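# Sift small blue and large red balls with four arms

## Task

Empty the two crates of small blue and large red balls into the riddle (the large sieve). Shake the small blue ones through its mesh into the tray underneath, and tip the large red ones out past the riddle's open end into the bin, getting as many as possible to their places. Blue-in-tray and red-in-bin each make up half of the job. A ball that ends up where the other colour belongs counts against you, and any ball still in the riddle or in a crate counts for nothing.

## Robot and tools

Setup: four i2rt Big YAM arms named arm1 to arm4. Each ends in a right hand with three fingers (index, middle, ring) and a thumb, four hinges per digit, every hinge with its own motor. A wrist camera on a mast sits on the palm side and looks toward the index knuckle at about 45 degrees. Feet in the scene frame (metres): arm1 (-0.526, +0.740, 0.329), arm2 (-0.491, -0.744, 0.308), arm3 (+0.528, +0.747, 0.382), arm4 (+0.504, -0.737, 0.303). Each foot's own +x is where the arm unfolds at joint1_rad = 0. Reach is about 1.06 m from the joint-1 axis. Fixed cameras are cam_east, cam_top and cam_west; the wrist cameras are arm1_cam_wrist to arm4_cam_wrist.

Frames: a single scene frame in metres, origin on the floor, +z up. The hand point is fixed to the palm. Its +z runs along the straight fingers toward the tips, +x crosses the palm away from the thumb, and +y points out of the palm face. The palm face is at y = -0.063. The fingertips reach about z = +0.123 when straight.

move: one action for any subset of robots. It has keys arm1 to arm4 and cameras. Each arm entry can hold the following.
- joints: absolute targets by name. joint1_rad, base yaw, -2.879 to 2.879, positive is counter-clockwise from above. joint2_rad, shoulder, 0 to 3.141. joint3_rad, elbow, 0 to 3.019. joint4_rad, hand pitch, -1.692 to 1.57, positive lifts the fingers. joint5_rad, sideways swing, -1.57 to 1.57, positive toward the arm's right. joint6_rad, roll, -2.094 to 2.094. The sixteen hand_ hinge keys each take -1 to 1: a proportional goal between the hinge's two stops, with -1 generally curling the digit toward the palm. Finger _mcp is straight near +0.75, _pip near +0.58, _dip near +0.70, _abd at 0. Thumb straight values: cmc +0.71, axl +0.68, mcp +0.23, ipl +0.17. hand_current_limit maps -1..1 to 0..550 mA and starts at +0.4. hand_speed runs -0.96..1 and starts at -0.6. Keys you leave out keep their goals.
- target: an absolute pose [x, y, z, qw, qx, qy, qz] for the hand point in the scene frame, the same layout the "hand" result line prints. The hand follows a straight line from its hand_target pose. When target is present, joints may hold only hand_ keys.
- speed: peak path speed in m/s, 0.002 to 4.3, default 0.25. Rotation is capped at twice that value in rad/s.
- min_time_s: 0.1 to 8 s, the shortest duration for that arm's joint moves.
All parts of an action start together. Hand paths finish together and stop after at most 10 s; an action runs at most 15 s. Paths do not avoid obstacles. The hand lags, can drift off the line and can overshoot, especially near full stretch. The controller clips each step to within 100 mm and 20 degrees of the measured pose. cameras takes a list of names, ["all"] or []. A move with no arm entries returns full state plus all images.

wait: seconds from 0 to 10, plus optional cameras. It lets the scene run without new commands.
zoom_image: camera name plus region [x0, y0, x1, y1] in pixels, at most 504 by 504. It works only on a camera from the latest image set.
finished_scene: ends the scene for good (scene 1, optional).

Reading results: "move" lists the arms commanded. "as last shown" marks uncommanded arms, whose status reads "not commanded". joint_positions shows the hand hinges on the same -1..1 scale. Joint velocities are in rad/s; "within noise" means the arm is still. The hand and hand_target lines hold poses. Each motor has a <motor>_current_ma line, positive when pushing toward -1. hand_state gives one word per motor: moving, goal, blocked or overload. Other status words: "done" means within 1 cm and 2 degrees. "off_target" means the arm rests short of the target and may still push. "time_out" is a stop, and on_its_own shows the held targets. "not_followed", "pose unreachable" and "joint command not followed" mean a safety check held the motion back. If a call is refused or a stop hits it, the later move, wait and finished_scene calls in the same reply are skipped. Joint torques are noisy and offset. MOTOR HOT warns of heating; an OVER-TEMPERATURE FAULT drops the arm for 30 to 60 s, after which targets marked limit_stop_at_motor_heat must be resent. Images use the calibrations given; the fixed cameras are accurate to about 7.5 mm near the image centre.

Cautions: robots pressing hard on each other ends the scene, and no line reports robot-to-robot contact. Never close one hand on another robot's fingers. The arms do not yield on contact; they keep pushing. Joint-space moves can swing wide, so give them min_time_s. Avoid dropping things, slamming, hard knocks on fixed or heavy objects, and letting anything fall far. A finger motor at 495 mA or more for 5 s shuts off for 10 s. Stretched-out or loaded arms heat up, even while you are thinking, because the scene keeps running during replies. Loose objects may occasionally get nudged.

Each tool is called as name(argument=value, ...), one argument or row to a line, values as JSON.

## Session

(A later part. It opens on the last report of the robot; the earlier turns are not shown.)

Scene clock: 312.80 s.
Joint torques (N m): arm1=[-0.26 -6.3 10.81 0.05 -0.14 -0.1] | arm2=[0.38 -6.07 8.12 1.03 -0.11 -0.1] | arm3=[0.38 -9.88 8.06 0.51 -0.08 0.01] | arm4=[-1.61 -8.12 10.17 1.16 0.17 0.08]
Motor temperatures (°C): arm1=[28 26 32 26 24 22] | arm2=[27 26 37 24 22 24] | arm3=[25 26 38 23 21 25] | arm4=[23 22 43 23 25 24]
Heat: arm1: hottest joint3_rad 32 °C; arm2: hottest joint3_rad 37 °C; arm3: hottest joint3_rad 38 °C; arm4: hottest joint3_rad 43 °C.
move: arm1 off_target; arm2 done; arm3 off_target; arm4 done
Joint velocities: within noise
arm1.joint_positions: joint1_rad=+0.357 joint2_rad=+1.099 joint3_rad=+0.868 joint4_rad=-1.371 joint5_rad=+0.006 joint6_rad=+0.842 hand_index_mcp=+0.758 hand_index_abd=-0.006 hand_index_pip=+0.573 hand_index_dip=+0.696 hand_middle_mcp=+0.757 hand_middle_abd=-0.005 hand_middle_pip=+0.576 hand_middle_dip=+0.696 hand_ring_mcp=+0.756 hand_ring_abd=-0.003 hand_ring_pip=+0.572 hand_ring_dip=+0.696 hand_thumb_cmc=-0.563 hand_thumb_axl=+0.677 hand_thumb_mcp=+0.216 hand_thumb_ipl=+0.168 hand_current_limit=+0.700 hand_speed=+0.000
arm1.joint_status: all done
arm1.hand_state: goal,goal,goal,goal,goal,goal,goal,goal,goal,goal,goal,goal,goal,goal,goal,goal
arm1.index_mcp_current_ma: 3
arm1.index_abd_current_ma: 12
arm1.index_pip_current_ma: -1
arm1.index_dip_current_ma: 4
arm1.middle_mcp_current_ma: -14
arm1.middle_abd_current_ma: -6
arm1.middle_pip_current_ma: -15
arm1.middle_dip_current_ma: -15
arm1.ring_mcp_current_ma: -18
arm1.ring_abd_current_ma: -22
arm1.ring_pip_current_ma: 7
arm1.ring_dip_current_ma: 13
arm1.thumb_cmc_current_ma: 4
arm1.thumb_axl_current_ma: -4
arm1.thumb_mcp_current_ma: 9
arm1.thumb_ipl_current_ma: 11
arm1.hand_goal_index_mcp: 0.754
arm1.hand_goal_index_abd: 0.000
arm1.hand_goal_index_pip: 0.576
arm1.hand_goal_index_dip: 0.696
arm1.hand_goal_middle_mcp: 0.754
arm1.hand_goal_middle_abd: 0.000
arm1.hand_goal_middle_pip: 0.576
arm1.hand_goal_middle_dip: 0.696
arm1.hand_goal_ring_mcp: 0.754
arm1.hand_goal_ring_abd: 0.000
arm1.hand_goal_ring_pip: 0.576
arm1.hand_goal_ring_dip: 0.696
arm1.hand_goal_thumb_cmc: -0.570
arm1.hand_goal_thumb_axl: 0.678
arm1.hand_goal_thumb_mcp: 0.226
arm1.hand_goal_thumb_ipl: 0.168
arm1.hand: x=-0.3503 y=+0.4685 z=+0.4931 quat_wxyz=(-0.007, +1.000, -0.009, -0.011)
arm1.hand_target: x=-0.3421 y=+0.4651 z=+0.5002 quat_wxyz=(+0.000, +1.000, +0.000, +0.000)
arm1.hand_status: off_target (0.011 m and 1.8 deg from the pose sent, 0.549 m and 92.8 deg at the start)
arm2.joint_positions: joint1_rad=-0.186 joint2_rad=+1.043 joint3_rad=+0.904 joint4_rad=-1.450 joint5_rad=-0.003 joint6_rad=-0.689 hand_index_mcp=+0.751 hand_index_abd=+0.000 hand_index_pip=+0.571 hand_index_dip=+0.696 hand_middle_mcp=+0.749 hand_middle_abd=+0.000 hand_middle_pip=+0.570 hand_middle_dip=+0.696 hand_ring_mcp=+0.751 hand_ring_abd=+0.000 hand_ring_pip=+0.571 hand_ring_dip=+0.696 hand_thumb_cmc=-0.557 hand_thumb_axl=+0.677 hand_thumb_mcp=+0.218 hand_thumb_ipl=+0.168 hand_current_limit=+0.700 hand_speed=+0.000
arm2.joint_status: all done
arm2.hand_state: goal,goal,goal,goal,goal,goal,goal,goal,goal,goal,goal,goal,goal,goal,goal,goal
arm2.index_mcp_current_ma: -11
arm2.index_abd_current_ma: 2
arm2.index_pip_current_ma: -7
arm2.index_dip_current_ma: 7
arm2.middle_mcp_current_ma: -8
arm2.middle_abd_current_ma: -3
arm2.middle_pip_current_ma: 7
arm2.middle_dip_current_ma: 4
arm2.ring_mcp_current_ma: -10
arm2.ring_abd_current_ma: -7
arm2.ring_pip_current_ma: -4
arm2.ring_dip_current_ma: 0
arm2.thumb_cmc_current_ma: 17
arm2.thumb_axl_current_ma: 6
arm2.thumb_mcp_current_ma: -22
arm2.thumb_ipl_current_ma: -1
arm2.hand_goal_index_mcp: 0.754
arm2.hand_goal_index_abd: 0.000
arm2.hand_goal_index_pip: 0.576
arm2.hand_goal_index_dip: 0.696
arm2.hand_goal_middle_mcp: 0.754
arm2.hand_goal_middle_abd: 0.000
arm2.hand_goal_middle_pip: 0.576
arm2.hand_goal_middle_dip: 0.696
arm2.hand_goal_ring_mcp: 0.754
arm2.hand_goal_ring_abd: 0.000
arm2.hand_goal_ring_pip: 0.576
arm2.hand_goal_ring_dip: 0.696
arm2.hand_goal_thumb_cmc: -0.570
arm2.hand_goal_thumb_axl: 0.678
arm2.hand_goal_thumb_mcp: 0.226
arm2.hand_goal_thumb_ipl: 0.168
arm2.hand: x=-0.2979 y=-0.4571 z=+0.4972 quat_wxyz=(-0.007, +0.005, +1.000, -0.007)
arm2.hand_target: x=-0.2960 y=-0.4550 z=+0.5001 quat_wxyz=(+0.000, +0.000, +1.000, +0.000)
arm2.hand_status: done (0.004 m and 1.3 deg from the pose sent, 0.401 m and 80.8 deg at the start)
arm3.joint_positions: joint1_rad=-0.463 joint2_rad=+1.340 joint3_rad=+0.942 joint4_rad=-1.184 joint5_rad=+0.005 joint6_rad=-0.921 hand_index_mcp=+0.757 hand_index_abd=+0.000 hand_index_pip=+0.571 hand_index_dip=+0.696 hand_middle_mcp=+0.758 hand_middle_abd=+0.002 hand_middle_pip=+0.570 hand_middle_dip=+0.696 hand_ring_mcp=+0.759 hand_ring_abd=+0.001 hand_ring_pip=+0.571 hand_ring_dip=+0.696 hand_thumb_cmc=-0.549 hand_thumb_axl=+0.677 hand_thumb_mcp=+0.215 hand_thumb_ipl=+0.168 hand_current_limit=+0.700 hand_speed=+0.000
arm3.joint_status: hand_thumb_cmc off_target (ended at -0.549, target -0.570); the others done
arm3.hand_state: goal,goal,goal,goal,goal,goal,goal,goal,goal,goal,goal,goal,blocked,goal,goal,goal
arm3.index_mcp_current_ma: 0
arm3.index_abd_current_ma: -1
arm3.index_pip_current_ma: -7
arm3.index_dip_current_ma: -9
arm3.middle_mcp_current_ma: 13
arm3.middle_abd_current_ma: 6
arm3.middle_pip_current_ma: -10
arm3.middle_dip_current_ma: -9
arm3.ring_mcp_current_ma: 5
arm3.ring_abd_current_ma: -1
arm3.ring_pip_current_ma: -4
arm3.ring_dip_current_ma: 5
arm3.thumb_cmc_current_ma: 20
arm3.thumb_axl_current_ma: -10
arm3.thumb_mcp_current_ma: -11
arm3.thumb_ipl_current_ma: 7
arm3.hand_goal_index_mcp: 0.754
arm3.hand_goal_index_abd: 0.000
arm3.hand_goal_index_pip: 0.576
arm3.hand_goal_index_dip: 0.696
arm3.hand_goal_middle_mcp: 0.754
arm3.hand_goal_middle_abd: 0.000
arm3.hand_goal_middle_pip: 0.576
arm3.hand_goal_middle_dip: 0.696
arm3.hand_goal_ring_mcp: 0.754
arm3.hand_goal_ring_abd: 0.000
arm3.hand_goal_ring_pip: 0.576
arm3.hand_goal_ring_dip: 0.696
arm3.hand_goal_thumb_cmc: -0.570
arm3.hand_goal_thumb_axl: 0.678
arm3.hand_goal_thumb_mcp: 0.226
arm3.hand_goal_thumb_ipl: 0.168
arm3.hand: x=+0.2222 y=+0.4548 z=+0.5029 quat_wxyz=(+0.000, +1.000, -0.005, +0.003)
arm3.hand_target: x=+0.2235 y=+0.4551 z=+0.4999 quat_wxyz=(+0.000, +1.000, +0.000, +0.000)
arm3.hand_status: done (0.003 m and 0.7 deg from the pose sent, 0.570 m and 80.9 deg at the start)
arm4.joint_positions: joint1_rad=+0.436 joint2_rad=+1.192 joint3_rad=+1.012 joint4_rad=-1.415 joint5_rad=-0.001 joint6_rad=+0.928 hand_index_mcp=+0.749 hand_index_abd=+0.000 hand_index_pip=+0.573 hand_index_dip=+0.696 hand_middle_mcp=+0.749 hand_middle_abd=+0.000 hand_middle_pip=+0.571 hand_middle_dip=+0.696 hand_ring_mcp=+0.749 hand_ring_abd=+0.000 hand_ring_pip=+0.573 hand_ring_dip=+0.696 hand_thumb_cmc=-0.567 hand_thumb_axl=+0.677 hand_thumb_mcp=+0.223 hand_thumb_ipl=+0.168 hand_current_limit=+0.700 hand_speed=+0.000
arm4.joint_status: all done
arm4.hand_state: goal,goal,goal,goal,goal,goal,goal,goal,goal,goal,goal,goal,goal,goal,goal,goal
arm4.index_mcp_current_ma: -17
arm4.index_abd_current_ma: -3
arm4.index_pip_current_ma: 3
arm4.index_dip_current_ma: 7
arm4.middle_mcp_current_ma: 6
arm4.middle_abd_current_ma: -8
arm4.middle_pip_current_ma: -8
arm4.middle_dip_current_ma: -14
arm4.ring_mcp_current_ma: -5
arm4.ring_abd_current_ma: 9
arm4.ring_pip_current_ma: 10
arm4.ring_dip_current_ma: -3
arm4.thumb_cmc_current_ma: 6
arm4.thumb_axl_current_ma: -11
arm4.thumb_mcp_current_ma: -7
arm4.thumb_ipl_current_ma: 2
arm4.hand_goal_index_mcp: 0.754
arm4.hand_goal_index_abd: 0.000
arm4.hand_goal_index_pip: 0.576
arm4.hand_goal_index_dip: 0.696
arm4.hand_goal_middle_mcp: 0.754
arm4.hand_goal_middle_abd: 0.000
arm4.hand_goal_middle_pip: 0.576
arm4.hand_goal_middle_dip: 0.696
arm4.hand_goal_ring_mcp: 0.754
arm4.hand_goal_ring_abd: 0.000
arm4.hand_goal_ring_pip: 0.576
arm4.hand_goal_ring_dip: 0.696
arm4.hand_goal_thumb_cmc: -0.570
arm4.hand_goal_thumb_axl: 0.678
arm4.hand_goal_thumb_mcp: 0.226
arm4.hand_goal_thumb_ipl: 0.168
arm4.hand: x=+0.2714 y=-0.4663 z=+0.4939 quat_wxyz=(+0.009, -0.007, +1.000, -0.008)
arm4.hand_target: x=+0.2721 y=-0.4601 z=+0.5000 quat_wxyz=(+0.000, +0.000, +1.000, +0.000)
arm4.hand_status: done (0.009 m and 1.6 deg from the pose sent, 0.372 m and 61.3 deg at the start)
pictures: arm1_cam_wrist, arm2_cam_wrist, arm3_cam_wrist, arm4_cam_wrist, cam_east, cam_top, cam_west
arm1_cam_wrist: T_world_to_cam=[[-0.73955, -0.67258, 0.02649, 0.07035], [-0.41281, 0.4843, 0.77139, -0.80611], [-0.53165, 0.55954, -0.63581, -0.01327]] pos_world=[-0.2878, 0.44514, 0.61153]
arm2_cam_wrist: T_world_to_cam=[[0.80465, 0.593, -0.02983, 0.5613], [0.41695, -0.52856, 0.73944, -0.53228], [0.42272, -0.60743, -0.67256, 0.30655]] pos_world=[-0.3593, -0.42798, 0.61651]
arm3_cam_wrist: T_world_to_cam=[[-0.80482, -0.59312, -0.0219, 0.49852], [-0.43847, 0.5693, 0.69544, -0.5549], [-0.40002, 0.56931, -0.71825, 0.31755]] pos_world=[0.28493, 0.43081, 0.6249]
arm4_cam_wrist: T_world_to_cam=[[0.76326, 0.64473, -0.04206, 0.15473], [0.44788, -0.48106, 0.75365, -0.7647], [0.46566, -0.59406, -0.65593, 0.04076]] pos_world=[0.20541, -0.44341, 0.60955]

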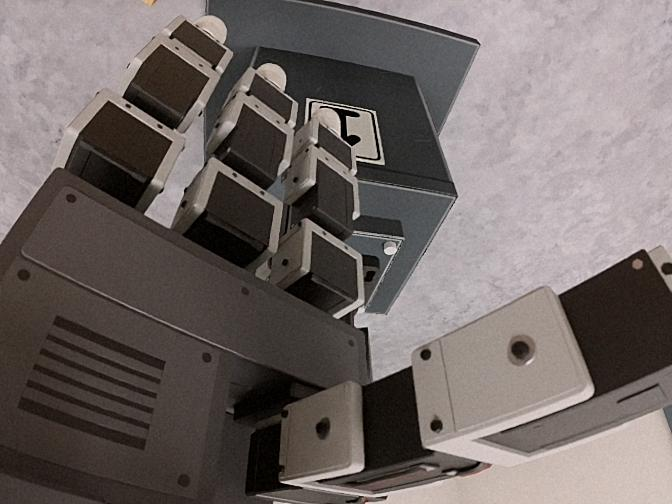

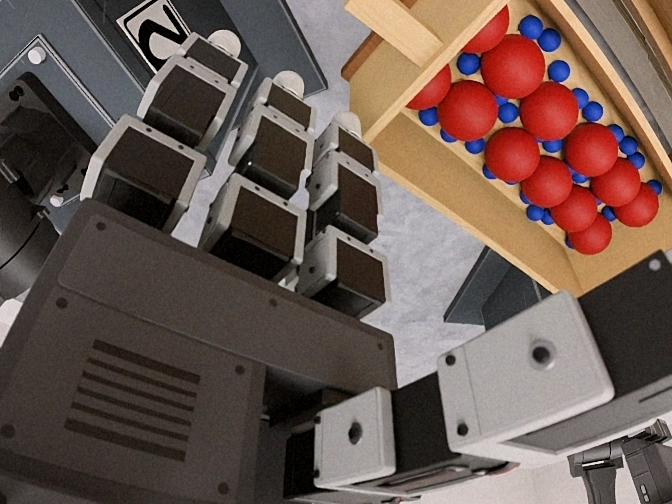

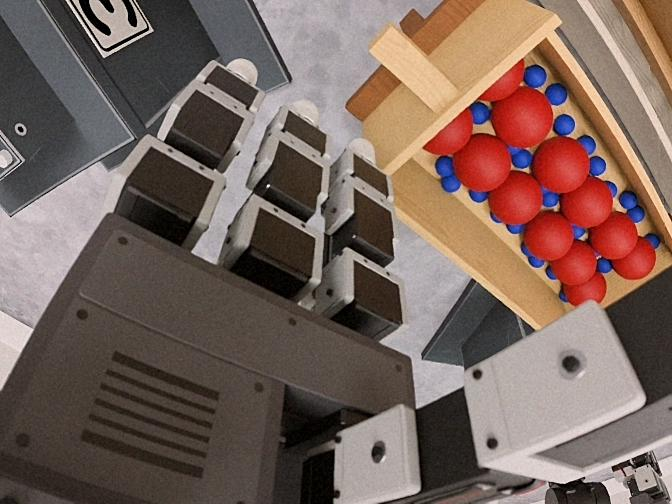

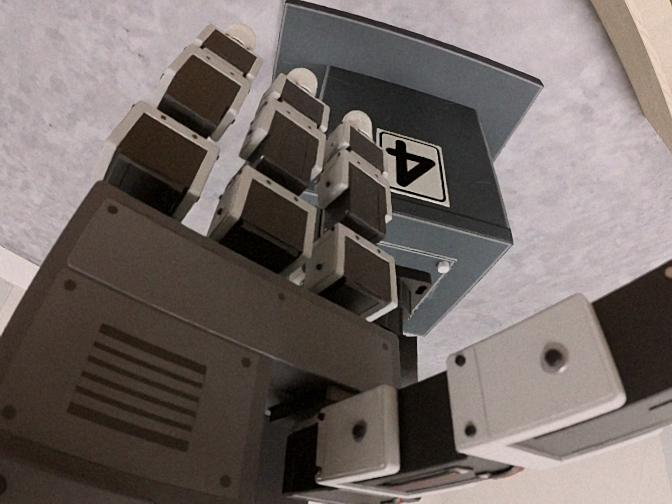

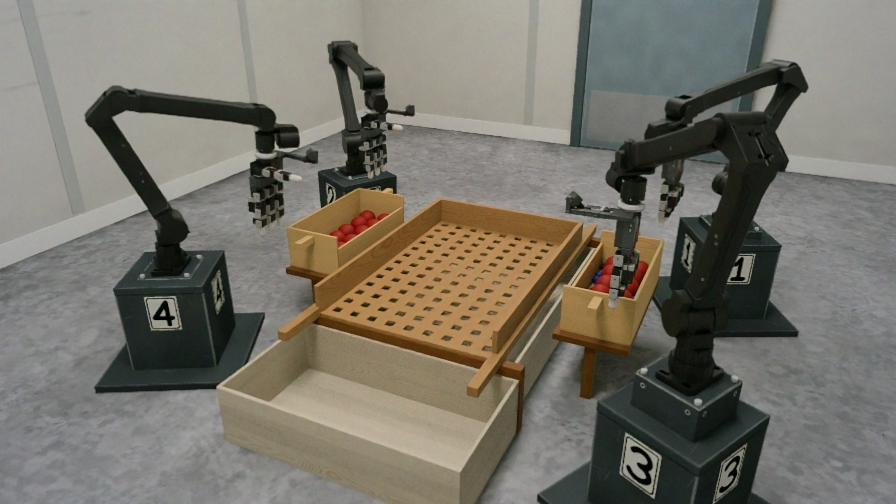

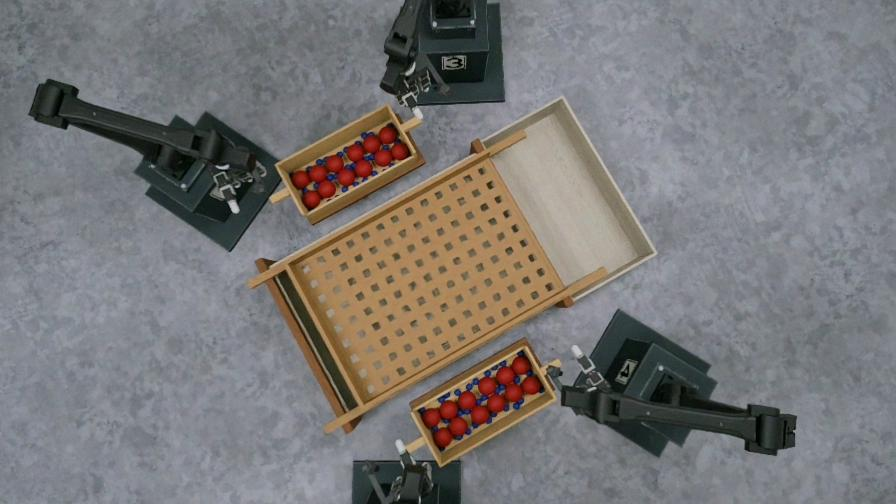

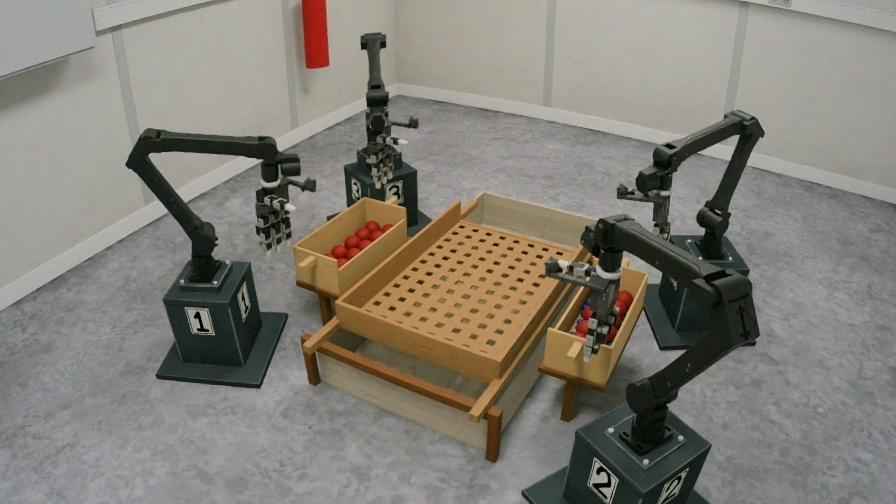

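move(
  arm1={"target": [-0.330, 0.455, 0.345, 0, 1, 0, 0], "speed": 0.25},
  arm2={"target": [-0.296, -0.463, 0.345, 0, 0, 1, 0], "speed": 0.25},
  arm3={"target": [0.217, 0.455, 0.345, 0, 1, 0, 0], "speed": 0.25},
  arm4={"target": [0.282, -0.460, 0.345, 0, 0, 1, 0], "speed": 0.25},
  cameras=["all"],
)

Scene clock: 355.00 s.
Joint torques (N m): arm1=[-0.21 -7.59 8.13 0.09 -0.08 -0.08] | arm2=[-1.14 -6.59 6.65 1.02 -0.14 -0.11] | arm3=[-0.44 -11.46 5.86 0.53 -0.11 0.03] | arm4=[-1.55 -8.23 8.02 1.16 0.2 -0.04]
Motor temperatures (°C): arm1=[27 26 32 25 24 22] | arm2=[27 26 35 23 22 24] | arm3=[25 27 35 22 21 25] | arm4=[23 23 42 22 25 24]
Heat: arm1: hottest joint3_rad 32 °C; arm2: hottest joint3_rad 35 °C; arm3: hottest joint3_rad 35 °C; arm4: hottest joint3_rad 42 °C.
move: arm1 done; arm2 done; arm3 done; arm4 done
Joint velocities: within noise
arm1.joint_positions: joint1_rad=+0.357 joint2_rad=+1.363 joint3_rad=+0.634 joint4_rad=-0.862 joint5_rad=+0.005 joint6_rad=+0.842 hand_index_mcp=+0.758 hand_index_abd=-0.006 hand_index_pip=+0.573 hand_index_dip=+0.696 hand_middle_mcp=+0.757 hand_middle_abd=-0.005 hand_middle_pip=+0.576 hand_middle_dip=+0.696 hand_ring_mcp=+0.756 hand_ring_abd=-0.003 hand_ring_pip=+0.572 hand_ring_dip=+0.696 hand_thumb_cmc=-0.563 hand_thumb_axl=+0.677 hand_thumb_mcp=+0.216 hand_thumb_ipl=+0.168 hand_current_limit=+0.700 hand_speed=+0.000
arm1.joint_status: not commanded
arm1.hand_state: goal,goal,goal,goal,goal,goal,goal,goal,goal,goal,goal,goal,goal,goal,goal,goal
arm1.index_mcp_current_ma: -1
arm1.index_abd_current_ma: 25
arm1.index_pip_current_ma: -11
arm1.index_dip_current_ma: 14
arm1.middle_mcp_current_ma: 5
arm1.middle_abd_current_ma: -6
arm1.middle_pip_current_ma: 6
arm1.middle_dip_current_ma: -6
arm1.ring_mcp_current_ma: -3
arm1.ring_abd_current_ma: -21
arm1.ring_pip_current_ma: 7
arm1.ring_dip_current_ma: 1
arm1.thumb_cmc_current_ma: -1
arm1.thumb_axl_current_ma: -4
arm1.thumb_mcp_current_ma: 15
arm1.thumb_ipl_current_ma: 0
arm1.hand_goal_index_mcp: 0.754
arm1.hand_goal_index_abd: 0.000
arm1.hand_goal_index_pip: 0.576
arm1.hand_goal_index_dip: 0.696
arm1.hand_goal_middle_mcp: 0.754
arm1.hand_goal_middle_abd: 0.000
arm1.hand_goal_middle_pip: 0.576
arm1.hand_goal_middle_dip: 0.696
arm1.hand_goal_ring_mcp: 0.754
arm1.hand_goal_ring_abd: 0.000
arm1.hand_goal_ring_pip: 0.576
arm1.hand_goal_ring_dip: 0.696
arm1.hand_goal_thumb_cmc: -0.570
arm1.hand_goal_thumb_axl: 0.678
arm1.hand_goal_thumb_mcp: 0.226
arm1.hand_goal_thumb_ipl: 0.168
arm1.hand: x=-0.3378 y=+0.4578 z=+0.3427 quat_wxyz=(-0.004, +1.000, -0.008, -0.007)
arm1.hand_target: x=-0.3301 y=+0.4551 z=+0.3450 quat_wxyz=(+0.000, +1.000, +0.000, +0.000)
arm1.hand_status: done (0.009 m and 1.3 deg from the pose sent, 0.150 m and 1.9 deg at the start)
arm2.joint_positions: joint1_rad=-0.190 joint2_rad=+1.210 joint3_rad=+0.581 joint4_rad=-0.959 joint5_rad=-0.002 joint6_rad=-0.709 hand_index_mcp=+0.751 hand_index_abd=+0.000 hand_index_pip=+0.571 hand_index_dip=+0.696 hand_middle_mcp=+0.749 hand_middle_abd=+0.000 hand_middle_pip=+0.570 hand_middle_dip=+0.696 hand_ring_mcp=+0.751 hand_ring_abd=+0.000 hand_ring_pip=+0.571 hand_ring_dip=+0.696 hand_thumb_cmc=-0.558 hand_thumb_axl=+0.677 hand_thumb_mcp=+0.218 hand_thumb_ipl=+0.168 hand_current_limit=+0.700 hand_speed=+0.000
arm2.joint_status: not commanded
arm2.hand_state: goal,goal,goal,goal,goal,goal,goal,goal,goal,goal,goal,goal,goal,goal,goal,goal
arm2.index_mcp_current_ma: -7
arm2.index_abd_current_ma: -9
arm2.index_pip_current_ma: -12
arm2.index_dip_current_ma: 8
arm2.middle_mcp_current_ma: -6
arm2.middle_abd_current_ma: -9
arm2.middle_pip_current_ma: 0
arm2.middle_dip_current_ma: -2
arm2.ring_mcp_current_ma: -12
arm2.ring_abd_current_ma: -4
arm2.ring_pip_current_ma: -11
arm2.ring_dip_current_ma: 2
arm2.thumb_cmc_current_ma: 20
arm2.thumb_axl_current_ma: 6
arm2.thumb_mcp_current_ma: -22
arm2.thumb_ipl_current_ma: -2
arm2.hand_goal_index_mcp: 0.754
arm2.hand_goal_index_abd: 0.000
arm2.hand_goal_index_pip: 0.576
arm2.hand_goal_index_dip: 0.696
arm2.hand_goal_middle_mcp: 0.754
arm2.hand_goal_middle_abd: 0.000
arm2.hand_goal_middle_pip: 0.576
arm2.hand_goal_middle_dip: 0.696
arm2.hand_goal_ring_mcp: 0.754
arm2.hand_goal_ring_abd: 0.000
arm2.hand_goal_ring_pip: 0.576
arm2.hand_goal_ring_dip: 0.696
arm2.hand_goal_thumb_cmc: -0.570
arm2.hand_goal_thumb_axl: 0.678
arm2.hand_goal_thumb_mcp: 0.226
arm2.hand_goal_thumb_ipl: 0.168
arm2.hand: x=-0.3030 y=-0.4634 z=+0.3425 quat_wxyz=(-0.006, -0.003, +1.000, -0.007)
arm2.hand_target: x=-0.2961 y=-0.4631 z=+0.3450 quat_wxyz=(+0.000, +0.000, +1.000, +0.000)
arm2.hand_status: done (0.007 m and 1.1 deg from the pose sent, 0.152 m and 1.3 deg at the start)
arm3.joint_positions: joint1_rad=-0.467 joint2_rad=+1.633 joint3_rad=+0.757 joint4_rad=-0.706 joint5_rad=+0.006 joint6_rad=-0.936 hand_index_mcp=+0.757 hand_index_abd=+0.000 hand_index_pip=+0.571 hand_index_dip=+0.696 hand_middle_mcp=+0.758 hand_middle_abd=+0.002 hand_middle_pip=+0.570 hand_middle_dip=+0.696 hand_ring_mcp=+0.759 hand_ring_abd=+0.001 hand_ring_pip=+0.571 hand_ring_dip=+0.696 hand_thumb_cmc=-0.551 hand_thumb_axl=+0.677 hand_thumb_mcp=+0.215 hand_thumb_ipl=+0.168 hand_current_limit=+0.700 hand_speed=+0.000
arm3.joint_status: not commanded
arm3.hand_state: goal,goal,goal,goal,goal,goal,goal,goal,goal,goal,goal,goal,goal,goal,goal,goal
arm3.index_mcp_current_ma: 2
arm3.index_abd_current_ma: -5
arm3.index_pip_current_ma: -6
arm3.index_dip_current_ma: -9
arm3.middle_mcp_current_ma: 19
arm3.middle_abd_current_ma: 7
arm3.middle_pip_current_ma: -11
arm3.middle_dip_current_ma: -4
arm3.ring_mcp_current_ma: -1
arm3.ring_abd_current_ma: -8
arm3.ring_pip_current_ma: -9
arm3.ring_dip_current_ma: 7
arm3.thumb_cmc_current_ma: 25
arm3.thumb_axl_current_ma: 0
arm3.thumb_mcp_current_ma: 1
arm3.thumb_ipl_current_ma: 5
arm3.hand_goal_index_mcp: 0.754
arm3.hand_goal_index_abd: 0.000
arm3.hand_goal_index_pip: 0.576
arm3.hand_goal_index_dip: 0.696
arm3.hand_goal_middle_mcp: 0.754
arm3.hand_goal_middle_abd: 0.000
arm3.hand_goal_middle_pip: 0.576
arm3.hand_goal_middle_dip: 0.696
arm3.hand_goal_ring_mcp: 0.754
arm3.hand_goal_ring_abd: 0.000
arm3.hand_goal_ring_pip: 0.576
arm3.hand_goal_ring_dip: 0.696
arm3.hand_goal_thumb_cmc: -0.570
arm3.hand_goal_thumb_axl: 0.678
arm3.hand_goal_thumb_mcp: 0.226
arm3.hand_goal_thumb_ipl: 0.168
arm3.hand: x=+0.2188 y=+0.4517 z=+0.3470 quat_wxyz=(-0.001, +1.000, +0.000, +0.003)
arm3.hand_target: x=+0.2170 y=+0.4549 z=+0.3451 quat_wxyz=(+0.000, +1.000, +0.000, +0.000)
arm3.hand_status: done (0.004 m and 0.3 deg from the pose sent, 0.158 m and 0.7 deg at the start)
arm4.joint_positions: joint1_rad=+0.417 joint2_rad=+1.345 joint3_rad=+0.703 joint4_rad=-0.949 joint5_rad=-0.001 joint6_rad=+0.916 hand_index_mcp=+0.749 hand_index_abd=-0.005 hand_index_pip=+0.573 hand_index_dip=+0.696 hand_middle_mcp=+0.749 hand_middle_abd=-0.004 hand_middle_pip=+0.571 hand_middle_dip=+0.696 hand_ring_mcp=+0.749 hand_ring_abd=+0.000 hand_ring_pip=+0.573 hand_ring_dip=+0.696 hand_thumb_cmc=-0.572 hand_thumb_axl=+0.677 hand_thumb_mcp=+0.223 hand_thumb_ipl=+0.168 hand_current_limit=+0.700 hand_speed=+0.000
arm4.joint_status: not commanded
arm4.hand_state: goal,goal,goal,goal,goal,goal,goal,goal,goal,goal,goal,goal,goal,goal,goal,goal
arm4.index_mcp_current_ma: -22
arm4.index_abd_current_ma: -5
arm4.index_pip_current_ma: -1
arm4.index_dip_current_ma: -2
arm4.middle_mcp_current_ma: 3
arm4.middle_abd_current_ma: -15
arm4.middle_pip_current_ma: 2
arm4.middle_dip_current_ma: -9
arm4.ring_mcp_current_ma: -2
arm4.ring_abd_current_ma: 10
arm4.ring_pip_current_ma: 6
arm4.ring_dip_current_ma: -9
arm4.thumb_cmc_current_ma: 4
arm4.thumb_axl_current_ma: -8
arm4.thumb_mcp_current_ma: 0
arm4.thumb_ipl_current_ma: -7
arm4.hand_goal_index_mcp: 0.754
arm4.hand_goal_index_abd: 0.000
arm4.hand_goal_index_pip: 0.576
arm4.hand_goal_index_dip: 0.696
arm4.hand_goal_middle_mcp: 0.754
arm4.hand_goal_middle_abd: 0.000
arm4.hand_goal_middle_pip: 0.576
arm4.hand_goal_middle_dip: 0.696
arm4.hand_goal_ring_mcp: 0.754
arm4.hand_goal_ring_abd: 0.000
arm4.hand_goal_ring_pip: 0.576
arm4.hand_goal_ring_dip: 0.696
arm4.hand_goal_thumb_cmc: -0.570
arm4.hand_goal_thumb_axl: 0.678
arm4.hand_goal_thumb_mcp: 0.226
arm4.hand_goal_thumb_ipl: 0.168
arm4.hand: x=+0.2838 y=-0.4681 z=+0.3410 quat_wxyz=(+0.008, -0.004, +1.000, -0.007)
arm4.hand_target: x=+0.2821 y=-0.4601 z=+0.3451 quat_wxyz=(+0.000, +0.000, +1.000, +0.000)
arm4.hand_status: done (0.009 m and 1.3 deg from the pose sent, 0.149 m and 1.6 deg at the start)
pictures: arm1_cam_wrist, arm2_cam_wrist, arm3_cam_wrist, arm4_cam_wrist, cam_east, cam_top, cam_west
arm1_cam_wrist: T_world_to_cam=[[-0.73952, -0.6727, 0.02407, 0.0772], [-0.41978, 0.48884, 0.76473, -0.6819], [-0.5262, 0.55544, -0.6439, -0.08978]] pos_world=[-0.2764, 0.43514, 0.4618]
arm2_cam_wrist: T_world_to_cam=[[0.79529, 0.60556, -0.02851, 0.56712], [0.42416, -0.52223, 0.73984, -0.41412], [0.43313, -0.60049, -0.67217, 0.20717]] pos_world=[-0.3651, -0.43528, 0.46181]
arm3_cam_wrist: T_world_to_cam=[[-0.79848, -0.60162, -0.02193, 0.49301], [-0.44409, 0.56403, 0.69617, -0.44275], [-0.40646, 0.56562, -0.71754, 0.20885]] pos_world=[0.28193, 0.4282, 0.4689]
arm4_cam_wrist: T_world_to_cam=[[0.76777, 0.63929, -0.04287, 0.13634], [0.44667, -0.48606, 0.75115, -0.65704], [0.45937, -0.59586, -0.65873, -0.06442]] pos_world=[0.21839, -0.44491, 0.45695]

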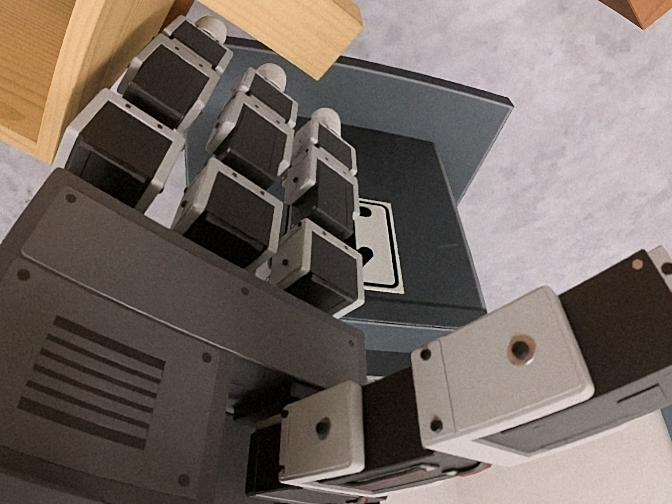

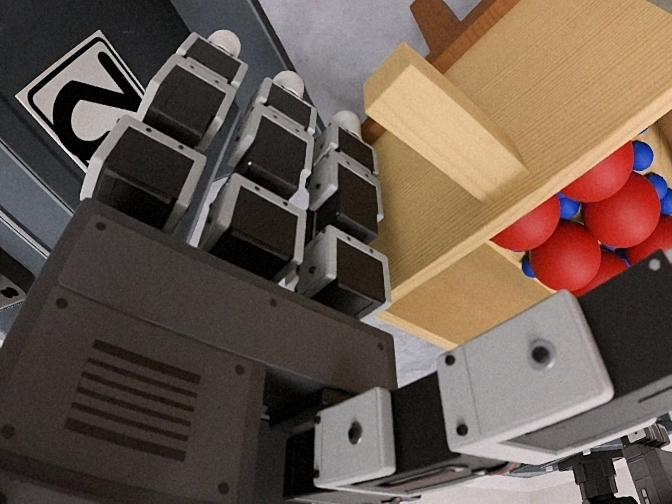

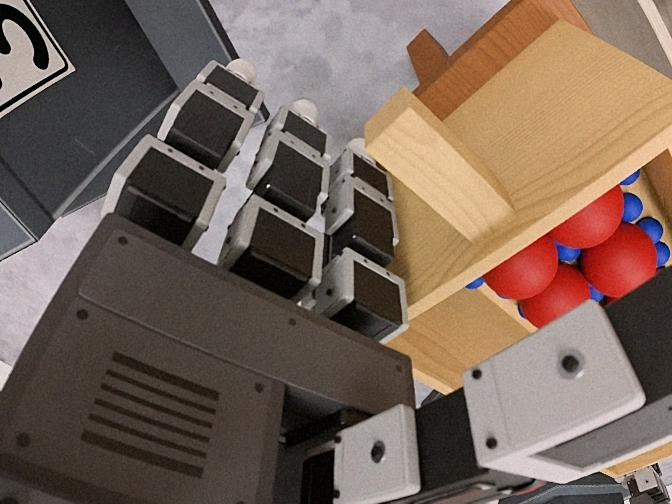

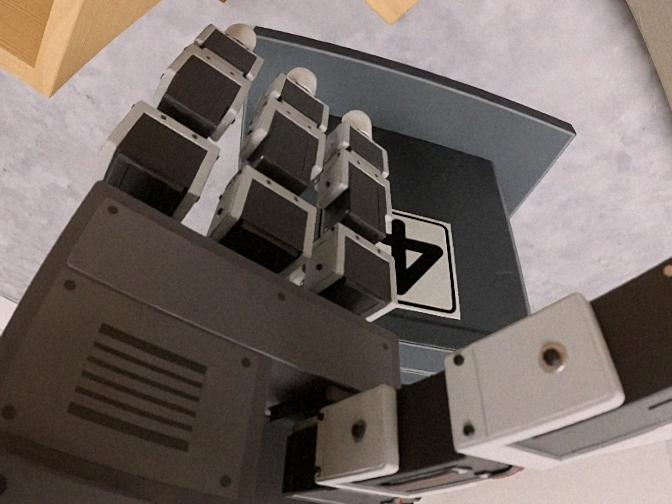

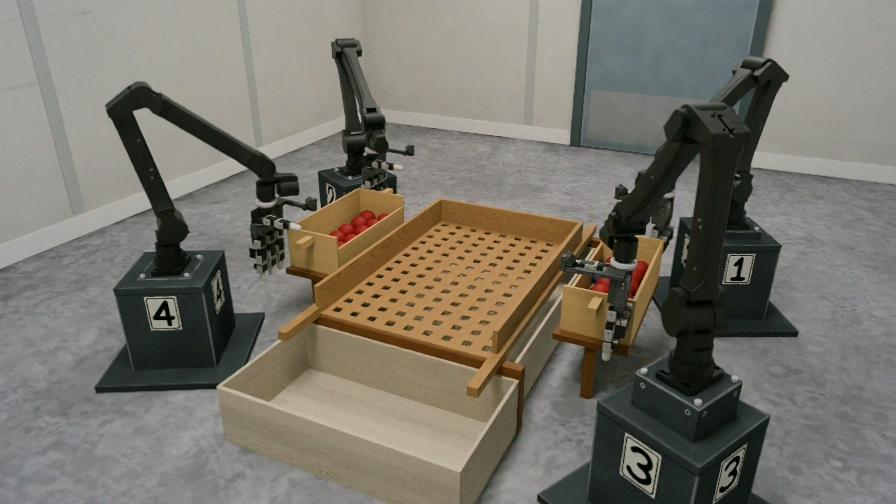

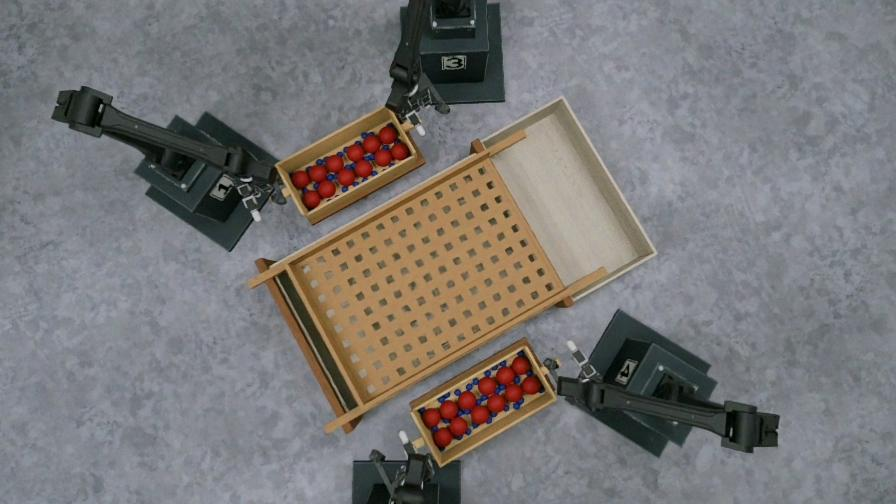

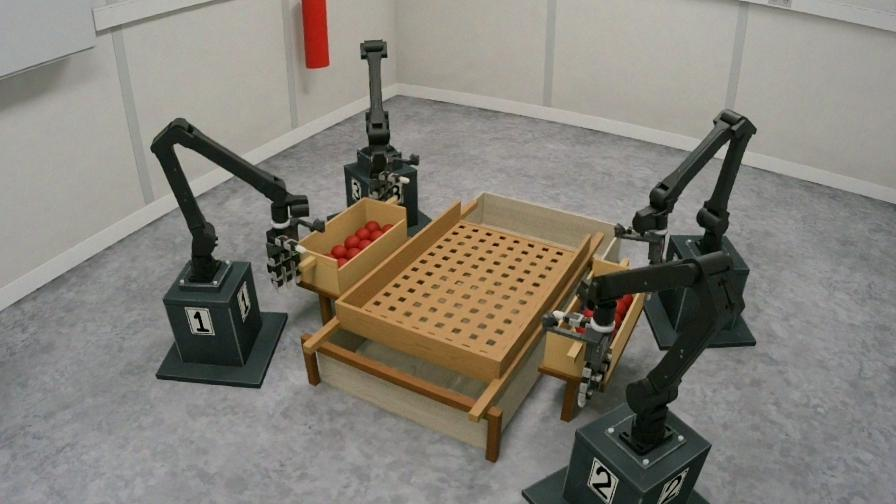

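zoom_image(
  camera="arm2_cam_wrist",
  region=[320, 0, 580, 260],
)

zoom_image(
  camera="arm3_cam_wrist",
  region=[320, 40, 580, 300],
)

zoom_image(
  camera="arm1_cam_wrist",
  region=[100, 0, 400, 200],
)

zoom_image(
  camera="arm4_cam_wrist",
  region=[0, 0, 450, 200],
)

Scaled by 1.938 from the camera's image (finer frame: 960x720).

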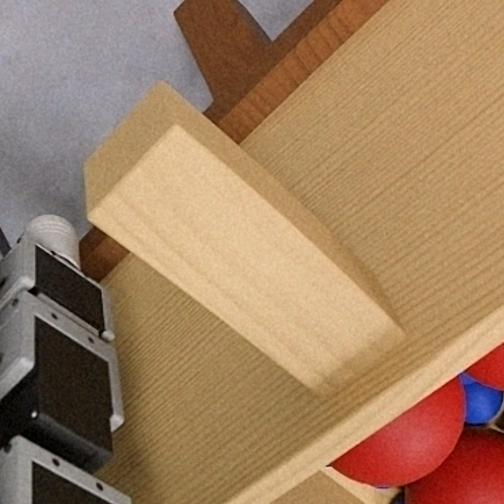

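Scaled by 1.938 from the camera's image (finer frame: 960x720).

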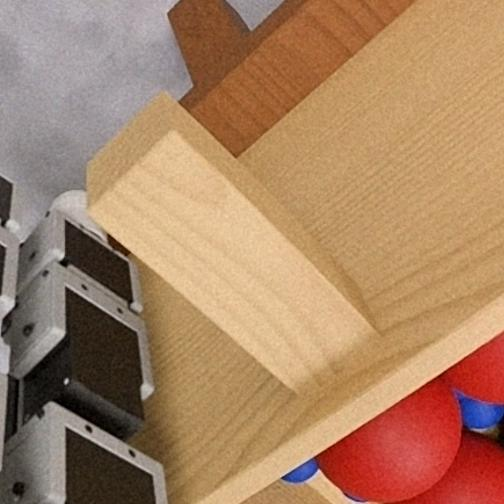

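Scaled by 1.680 from the camera's image (finer frame: 960x720).

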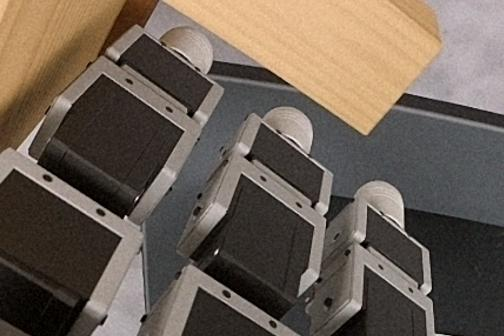

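Scaled by 1.120 from the camera's image (finer frame: 960x720).

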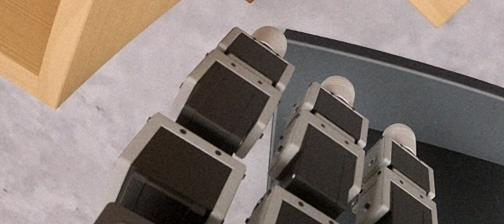

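zoom_image(
  camera="cam_east",
  region=[220, 160, 380, 300],
)

zoom_image(
  camera="cam_top",
  region=[510, 320, 630, 430],
)

zoom_image(
  camera="arm4_cam_wrist",
  region=[300, 0, 500, 100],
)

Scaled by 3.150.

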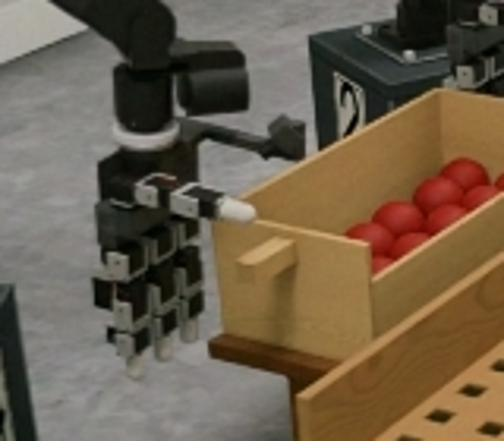

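Scaled by 4.200.

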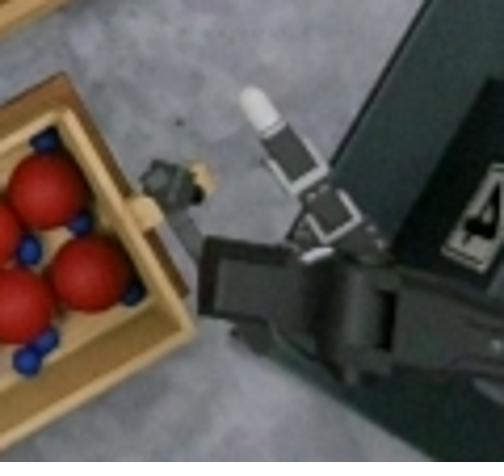

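Scaled by 2.520 from the camera's image (finer frame: 960x720).

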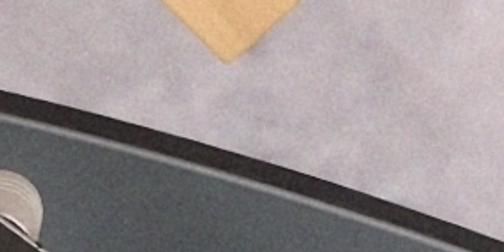

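zoom_image(
  camera="cam_top",
  region=[370, 60, 470, 160],
)

zoom_image(
  camera="cam_top",
  region=[360, 404, 460, 504],
)

zoom_image(
  camera="cam_top",
  region=[200, 140, 320, 260],
)

zoom_image(
  camera="cam_east",
  region=[540, 180, 720, 380],
)

zoom_image(
  camera="cam_west",
  region=[250, 180, 420, 340],
)

zoom_image(
  camera="cam_west",
  region=[520, 240, 700, 440],
)

Scaled by 5.040.

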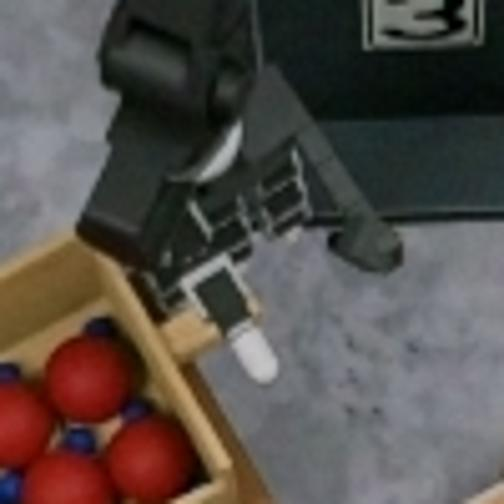

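Scaled by 5.040.

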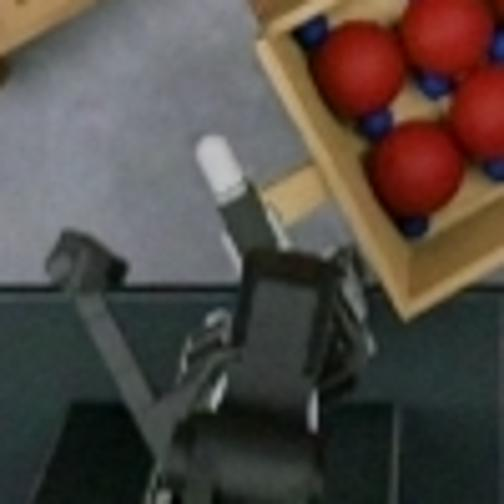

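Scaled by 4.200.

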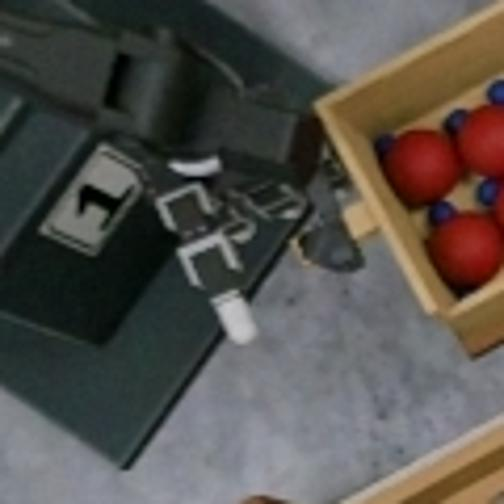

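Scaled by 2.520.

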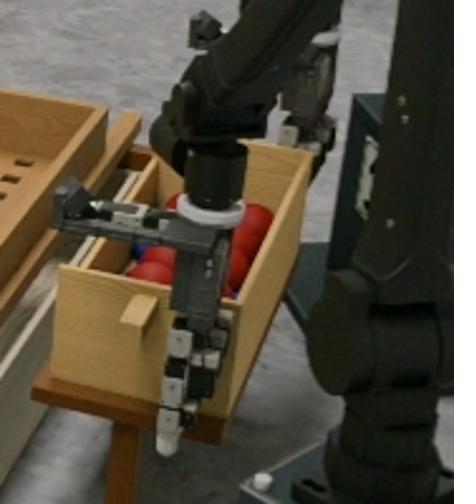

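Scaled by 2.965.

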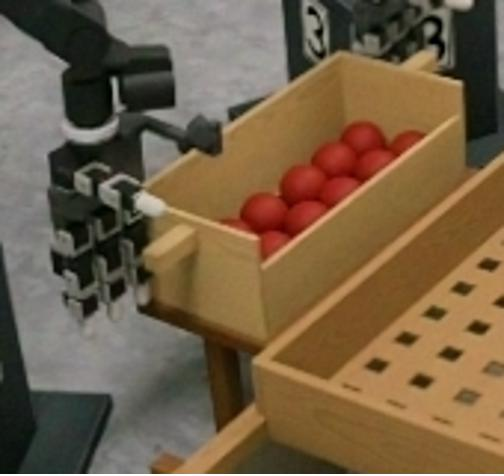

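Scaled by 2.520.

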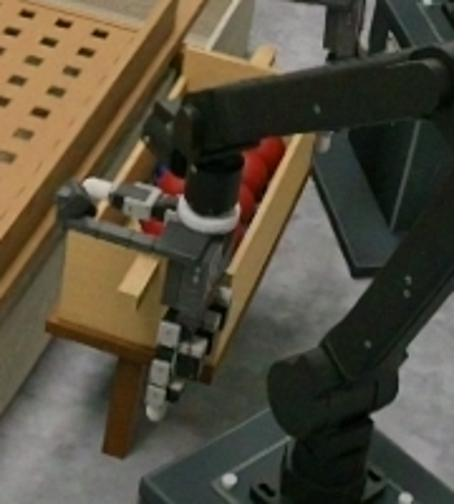

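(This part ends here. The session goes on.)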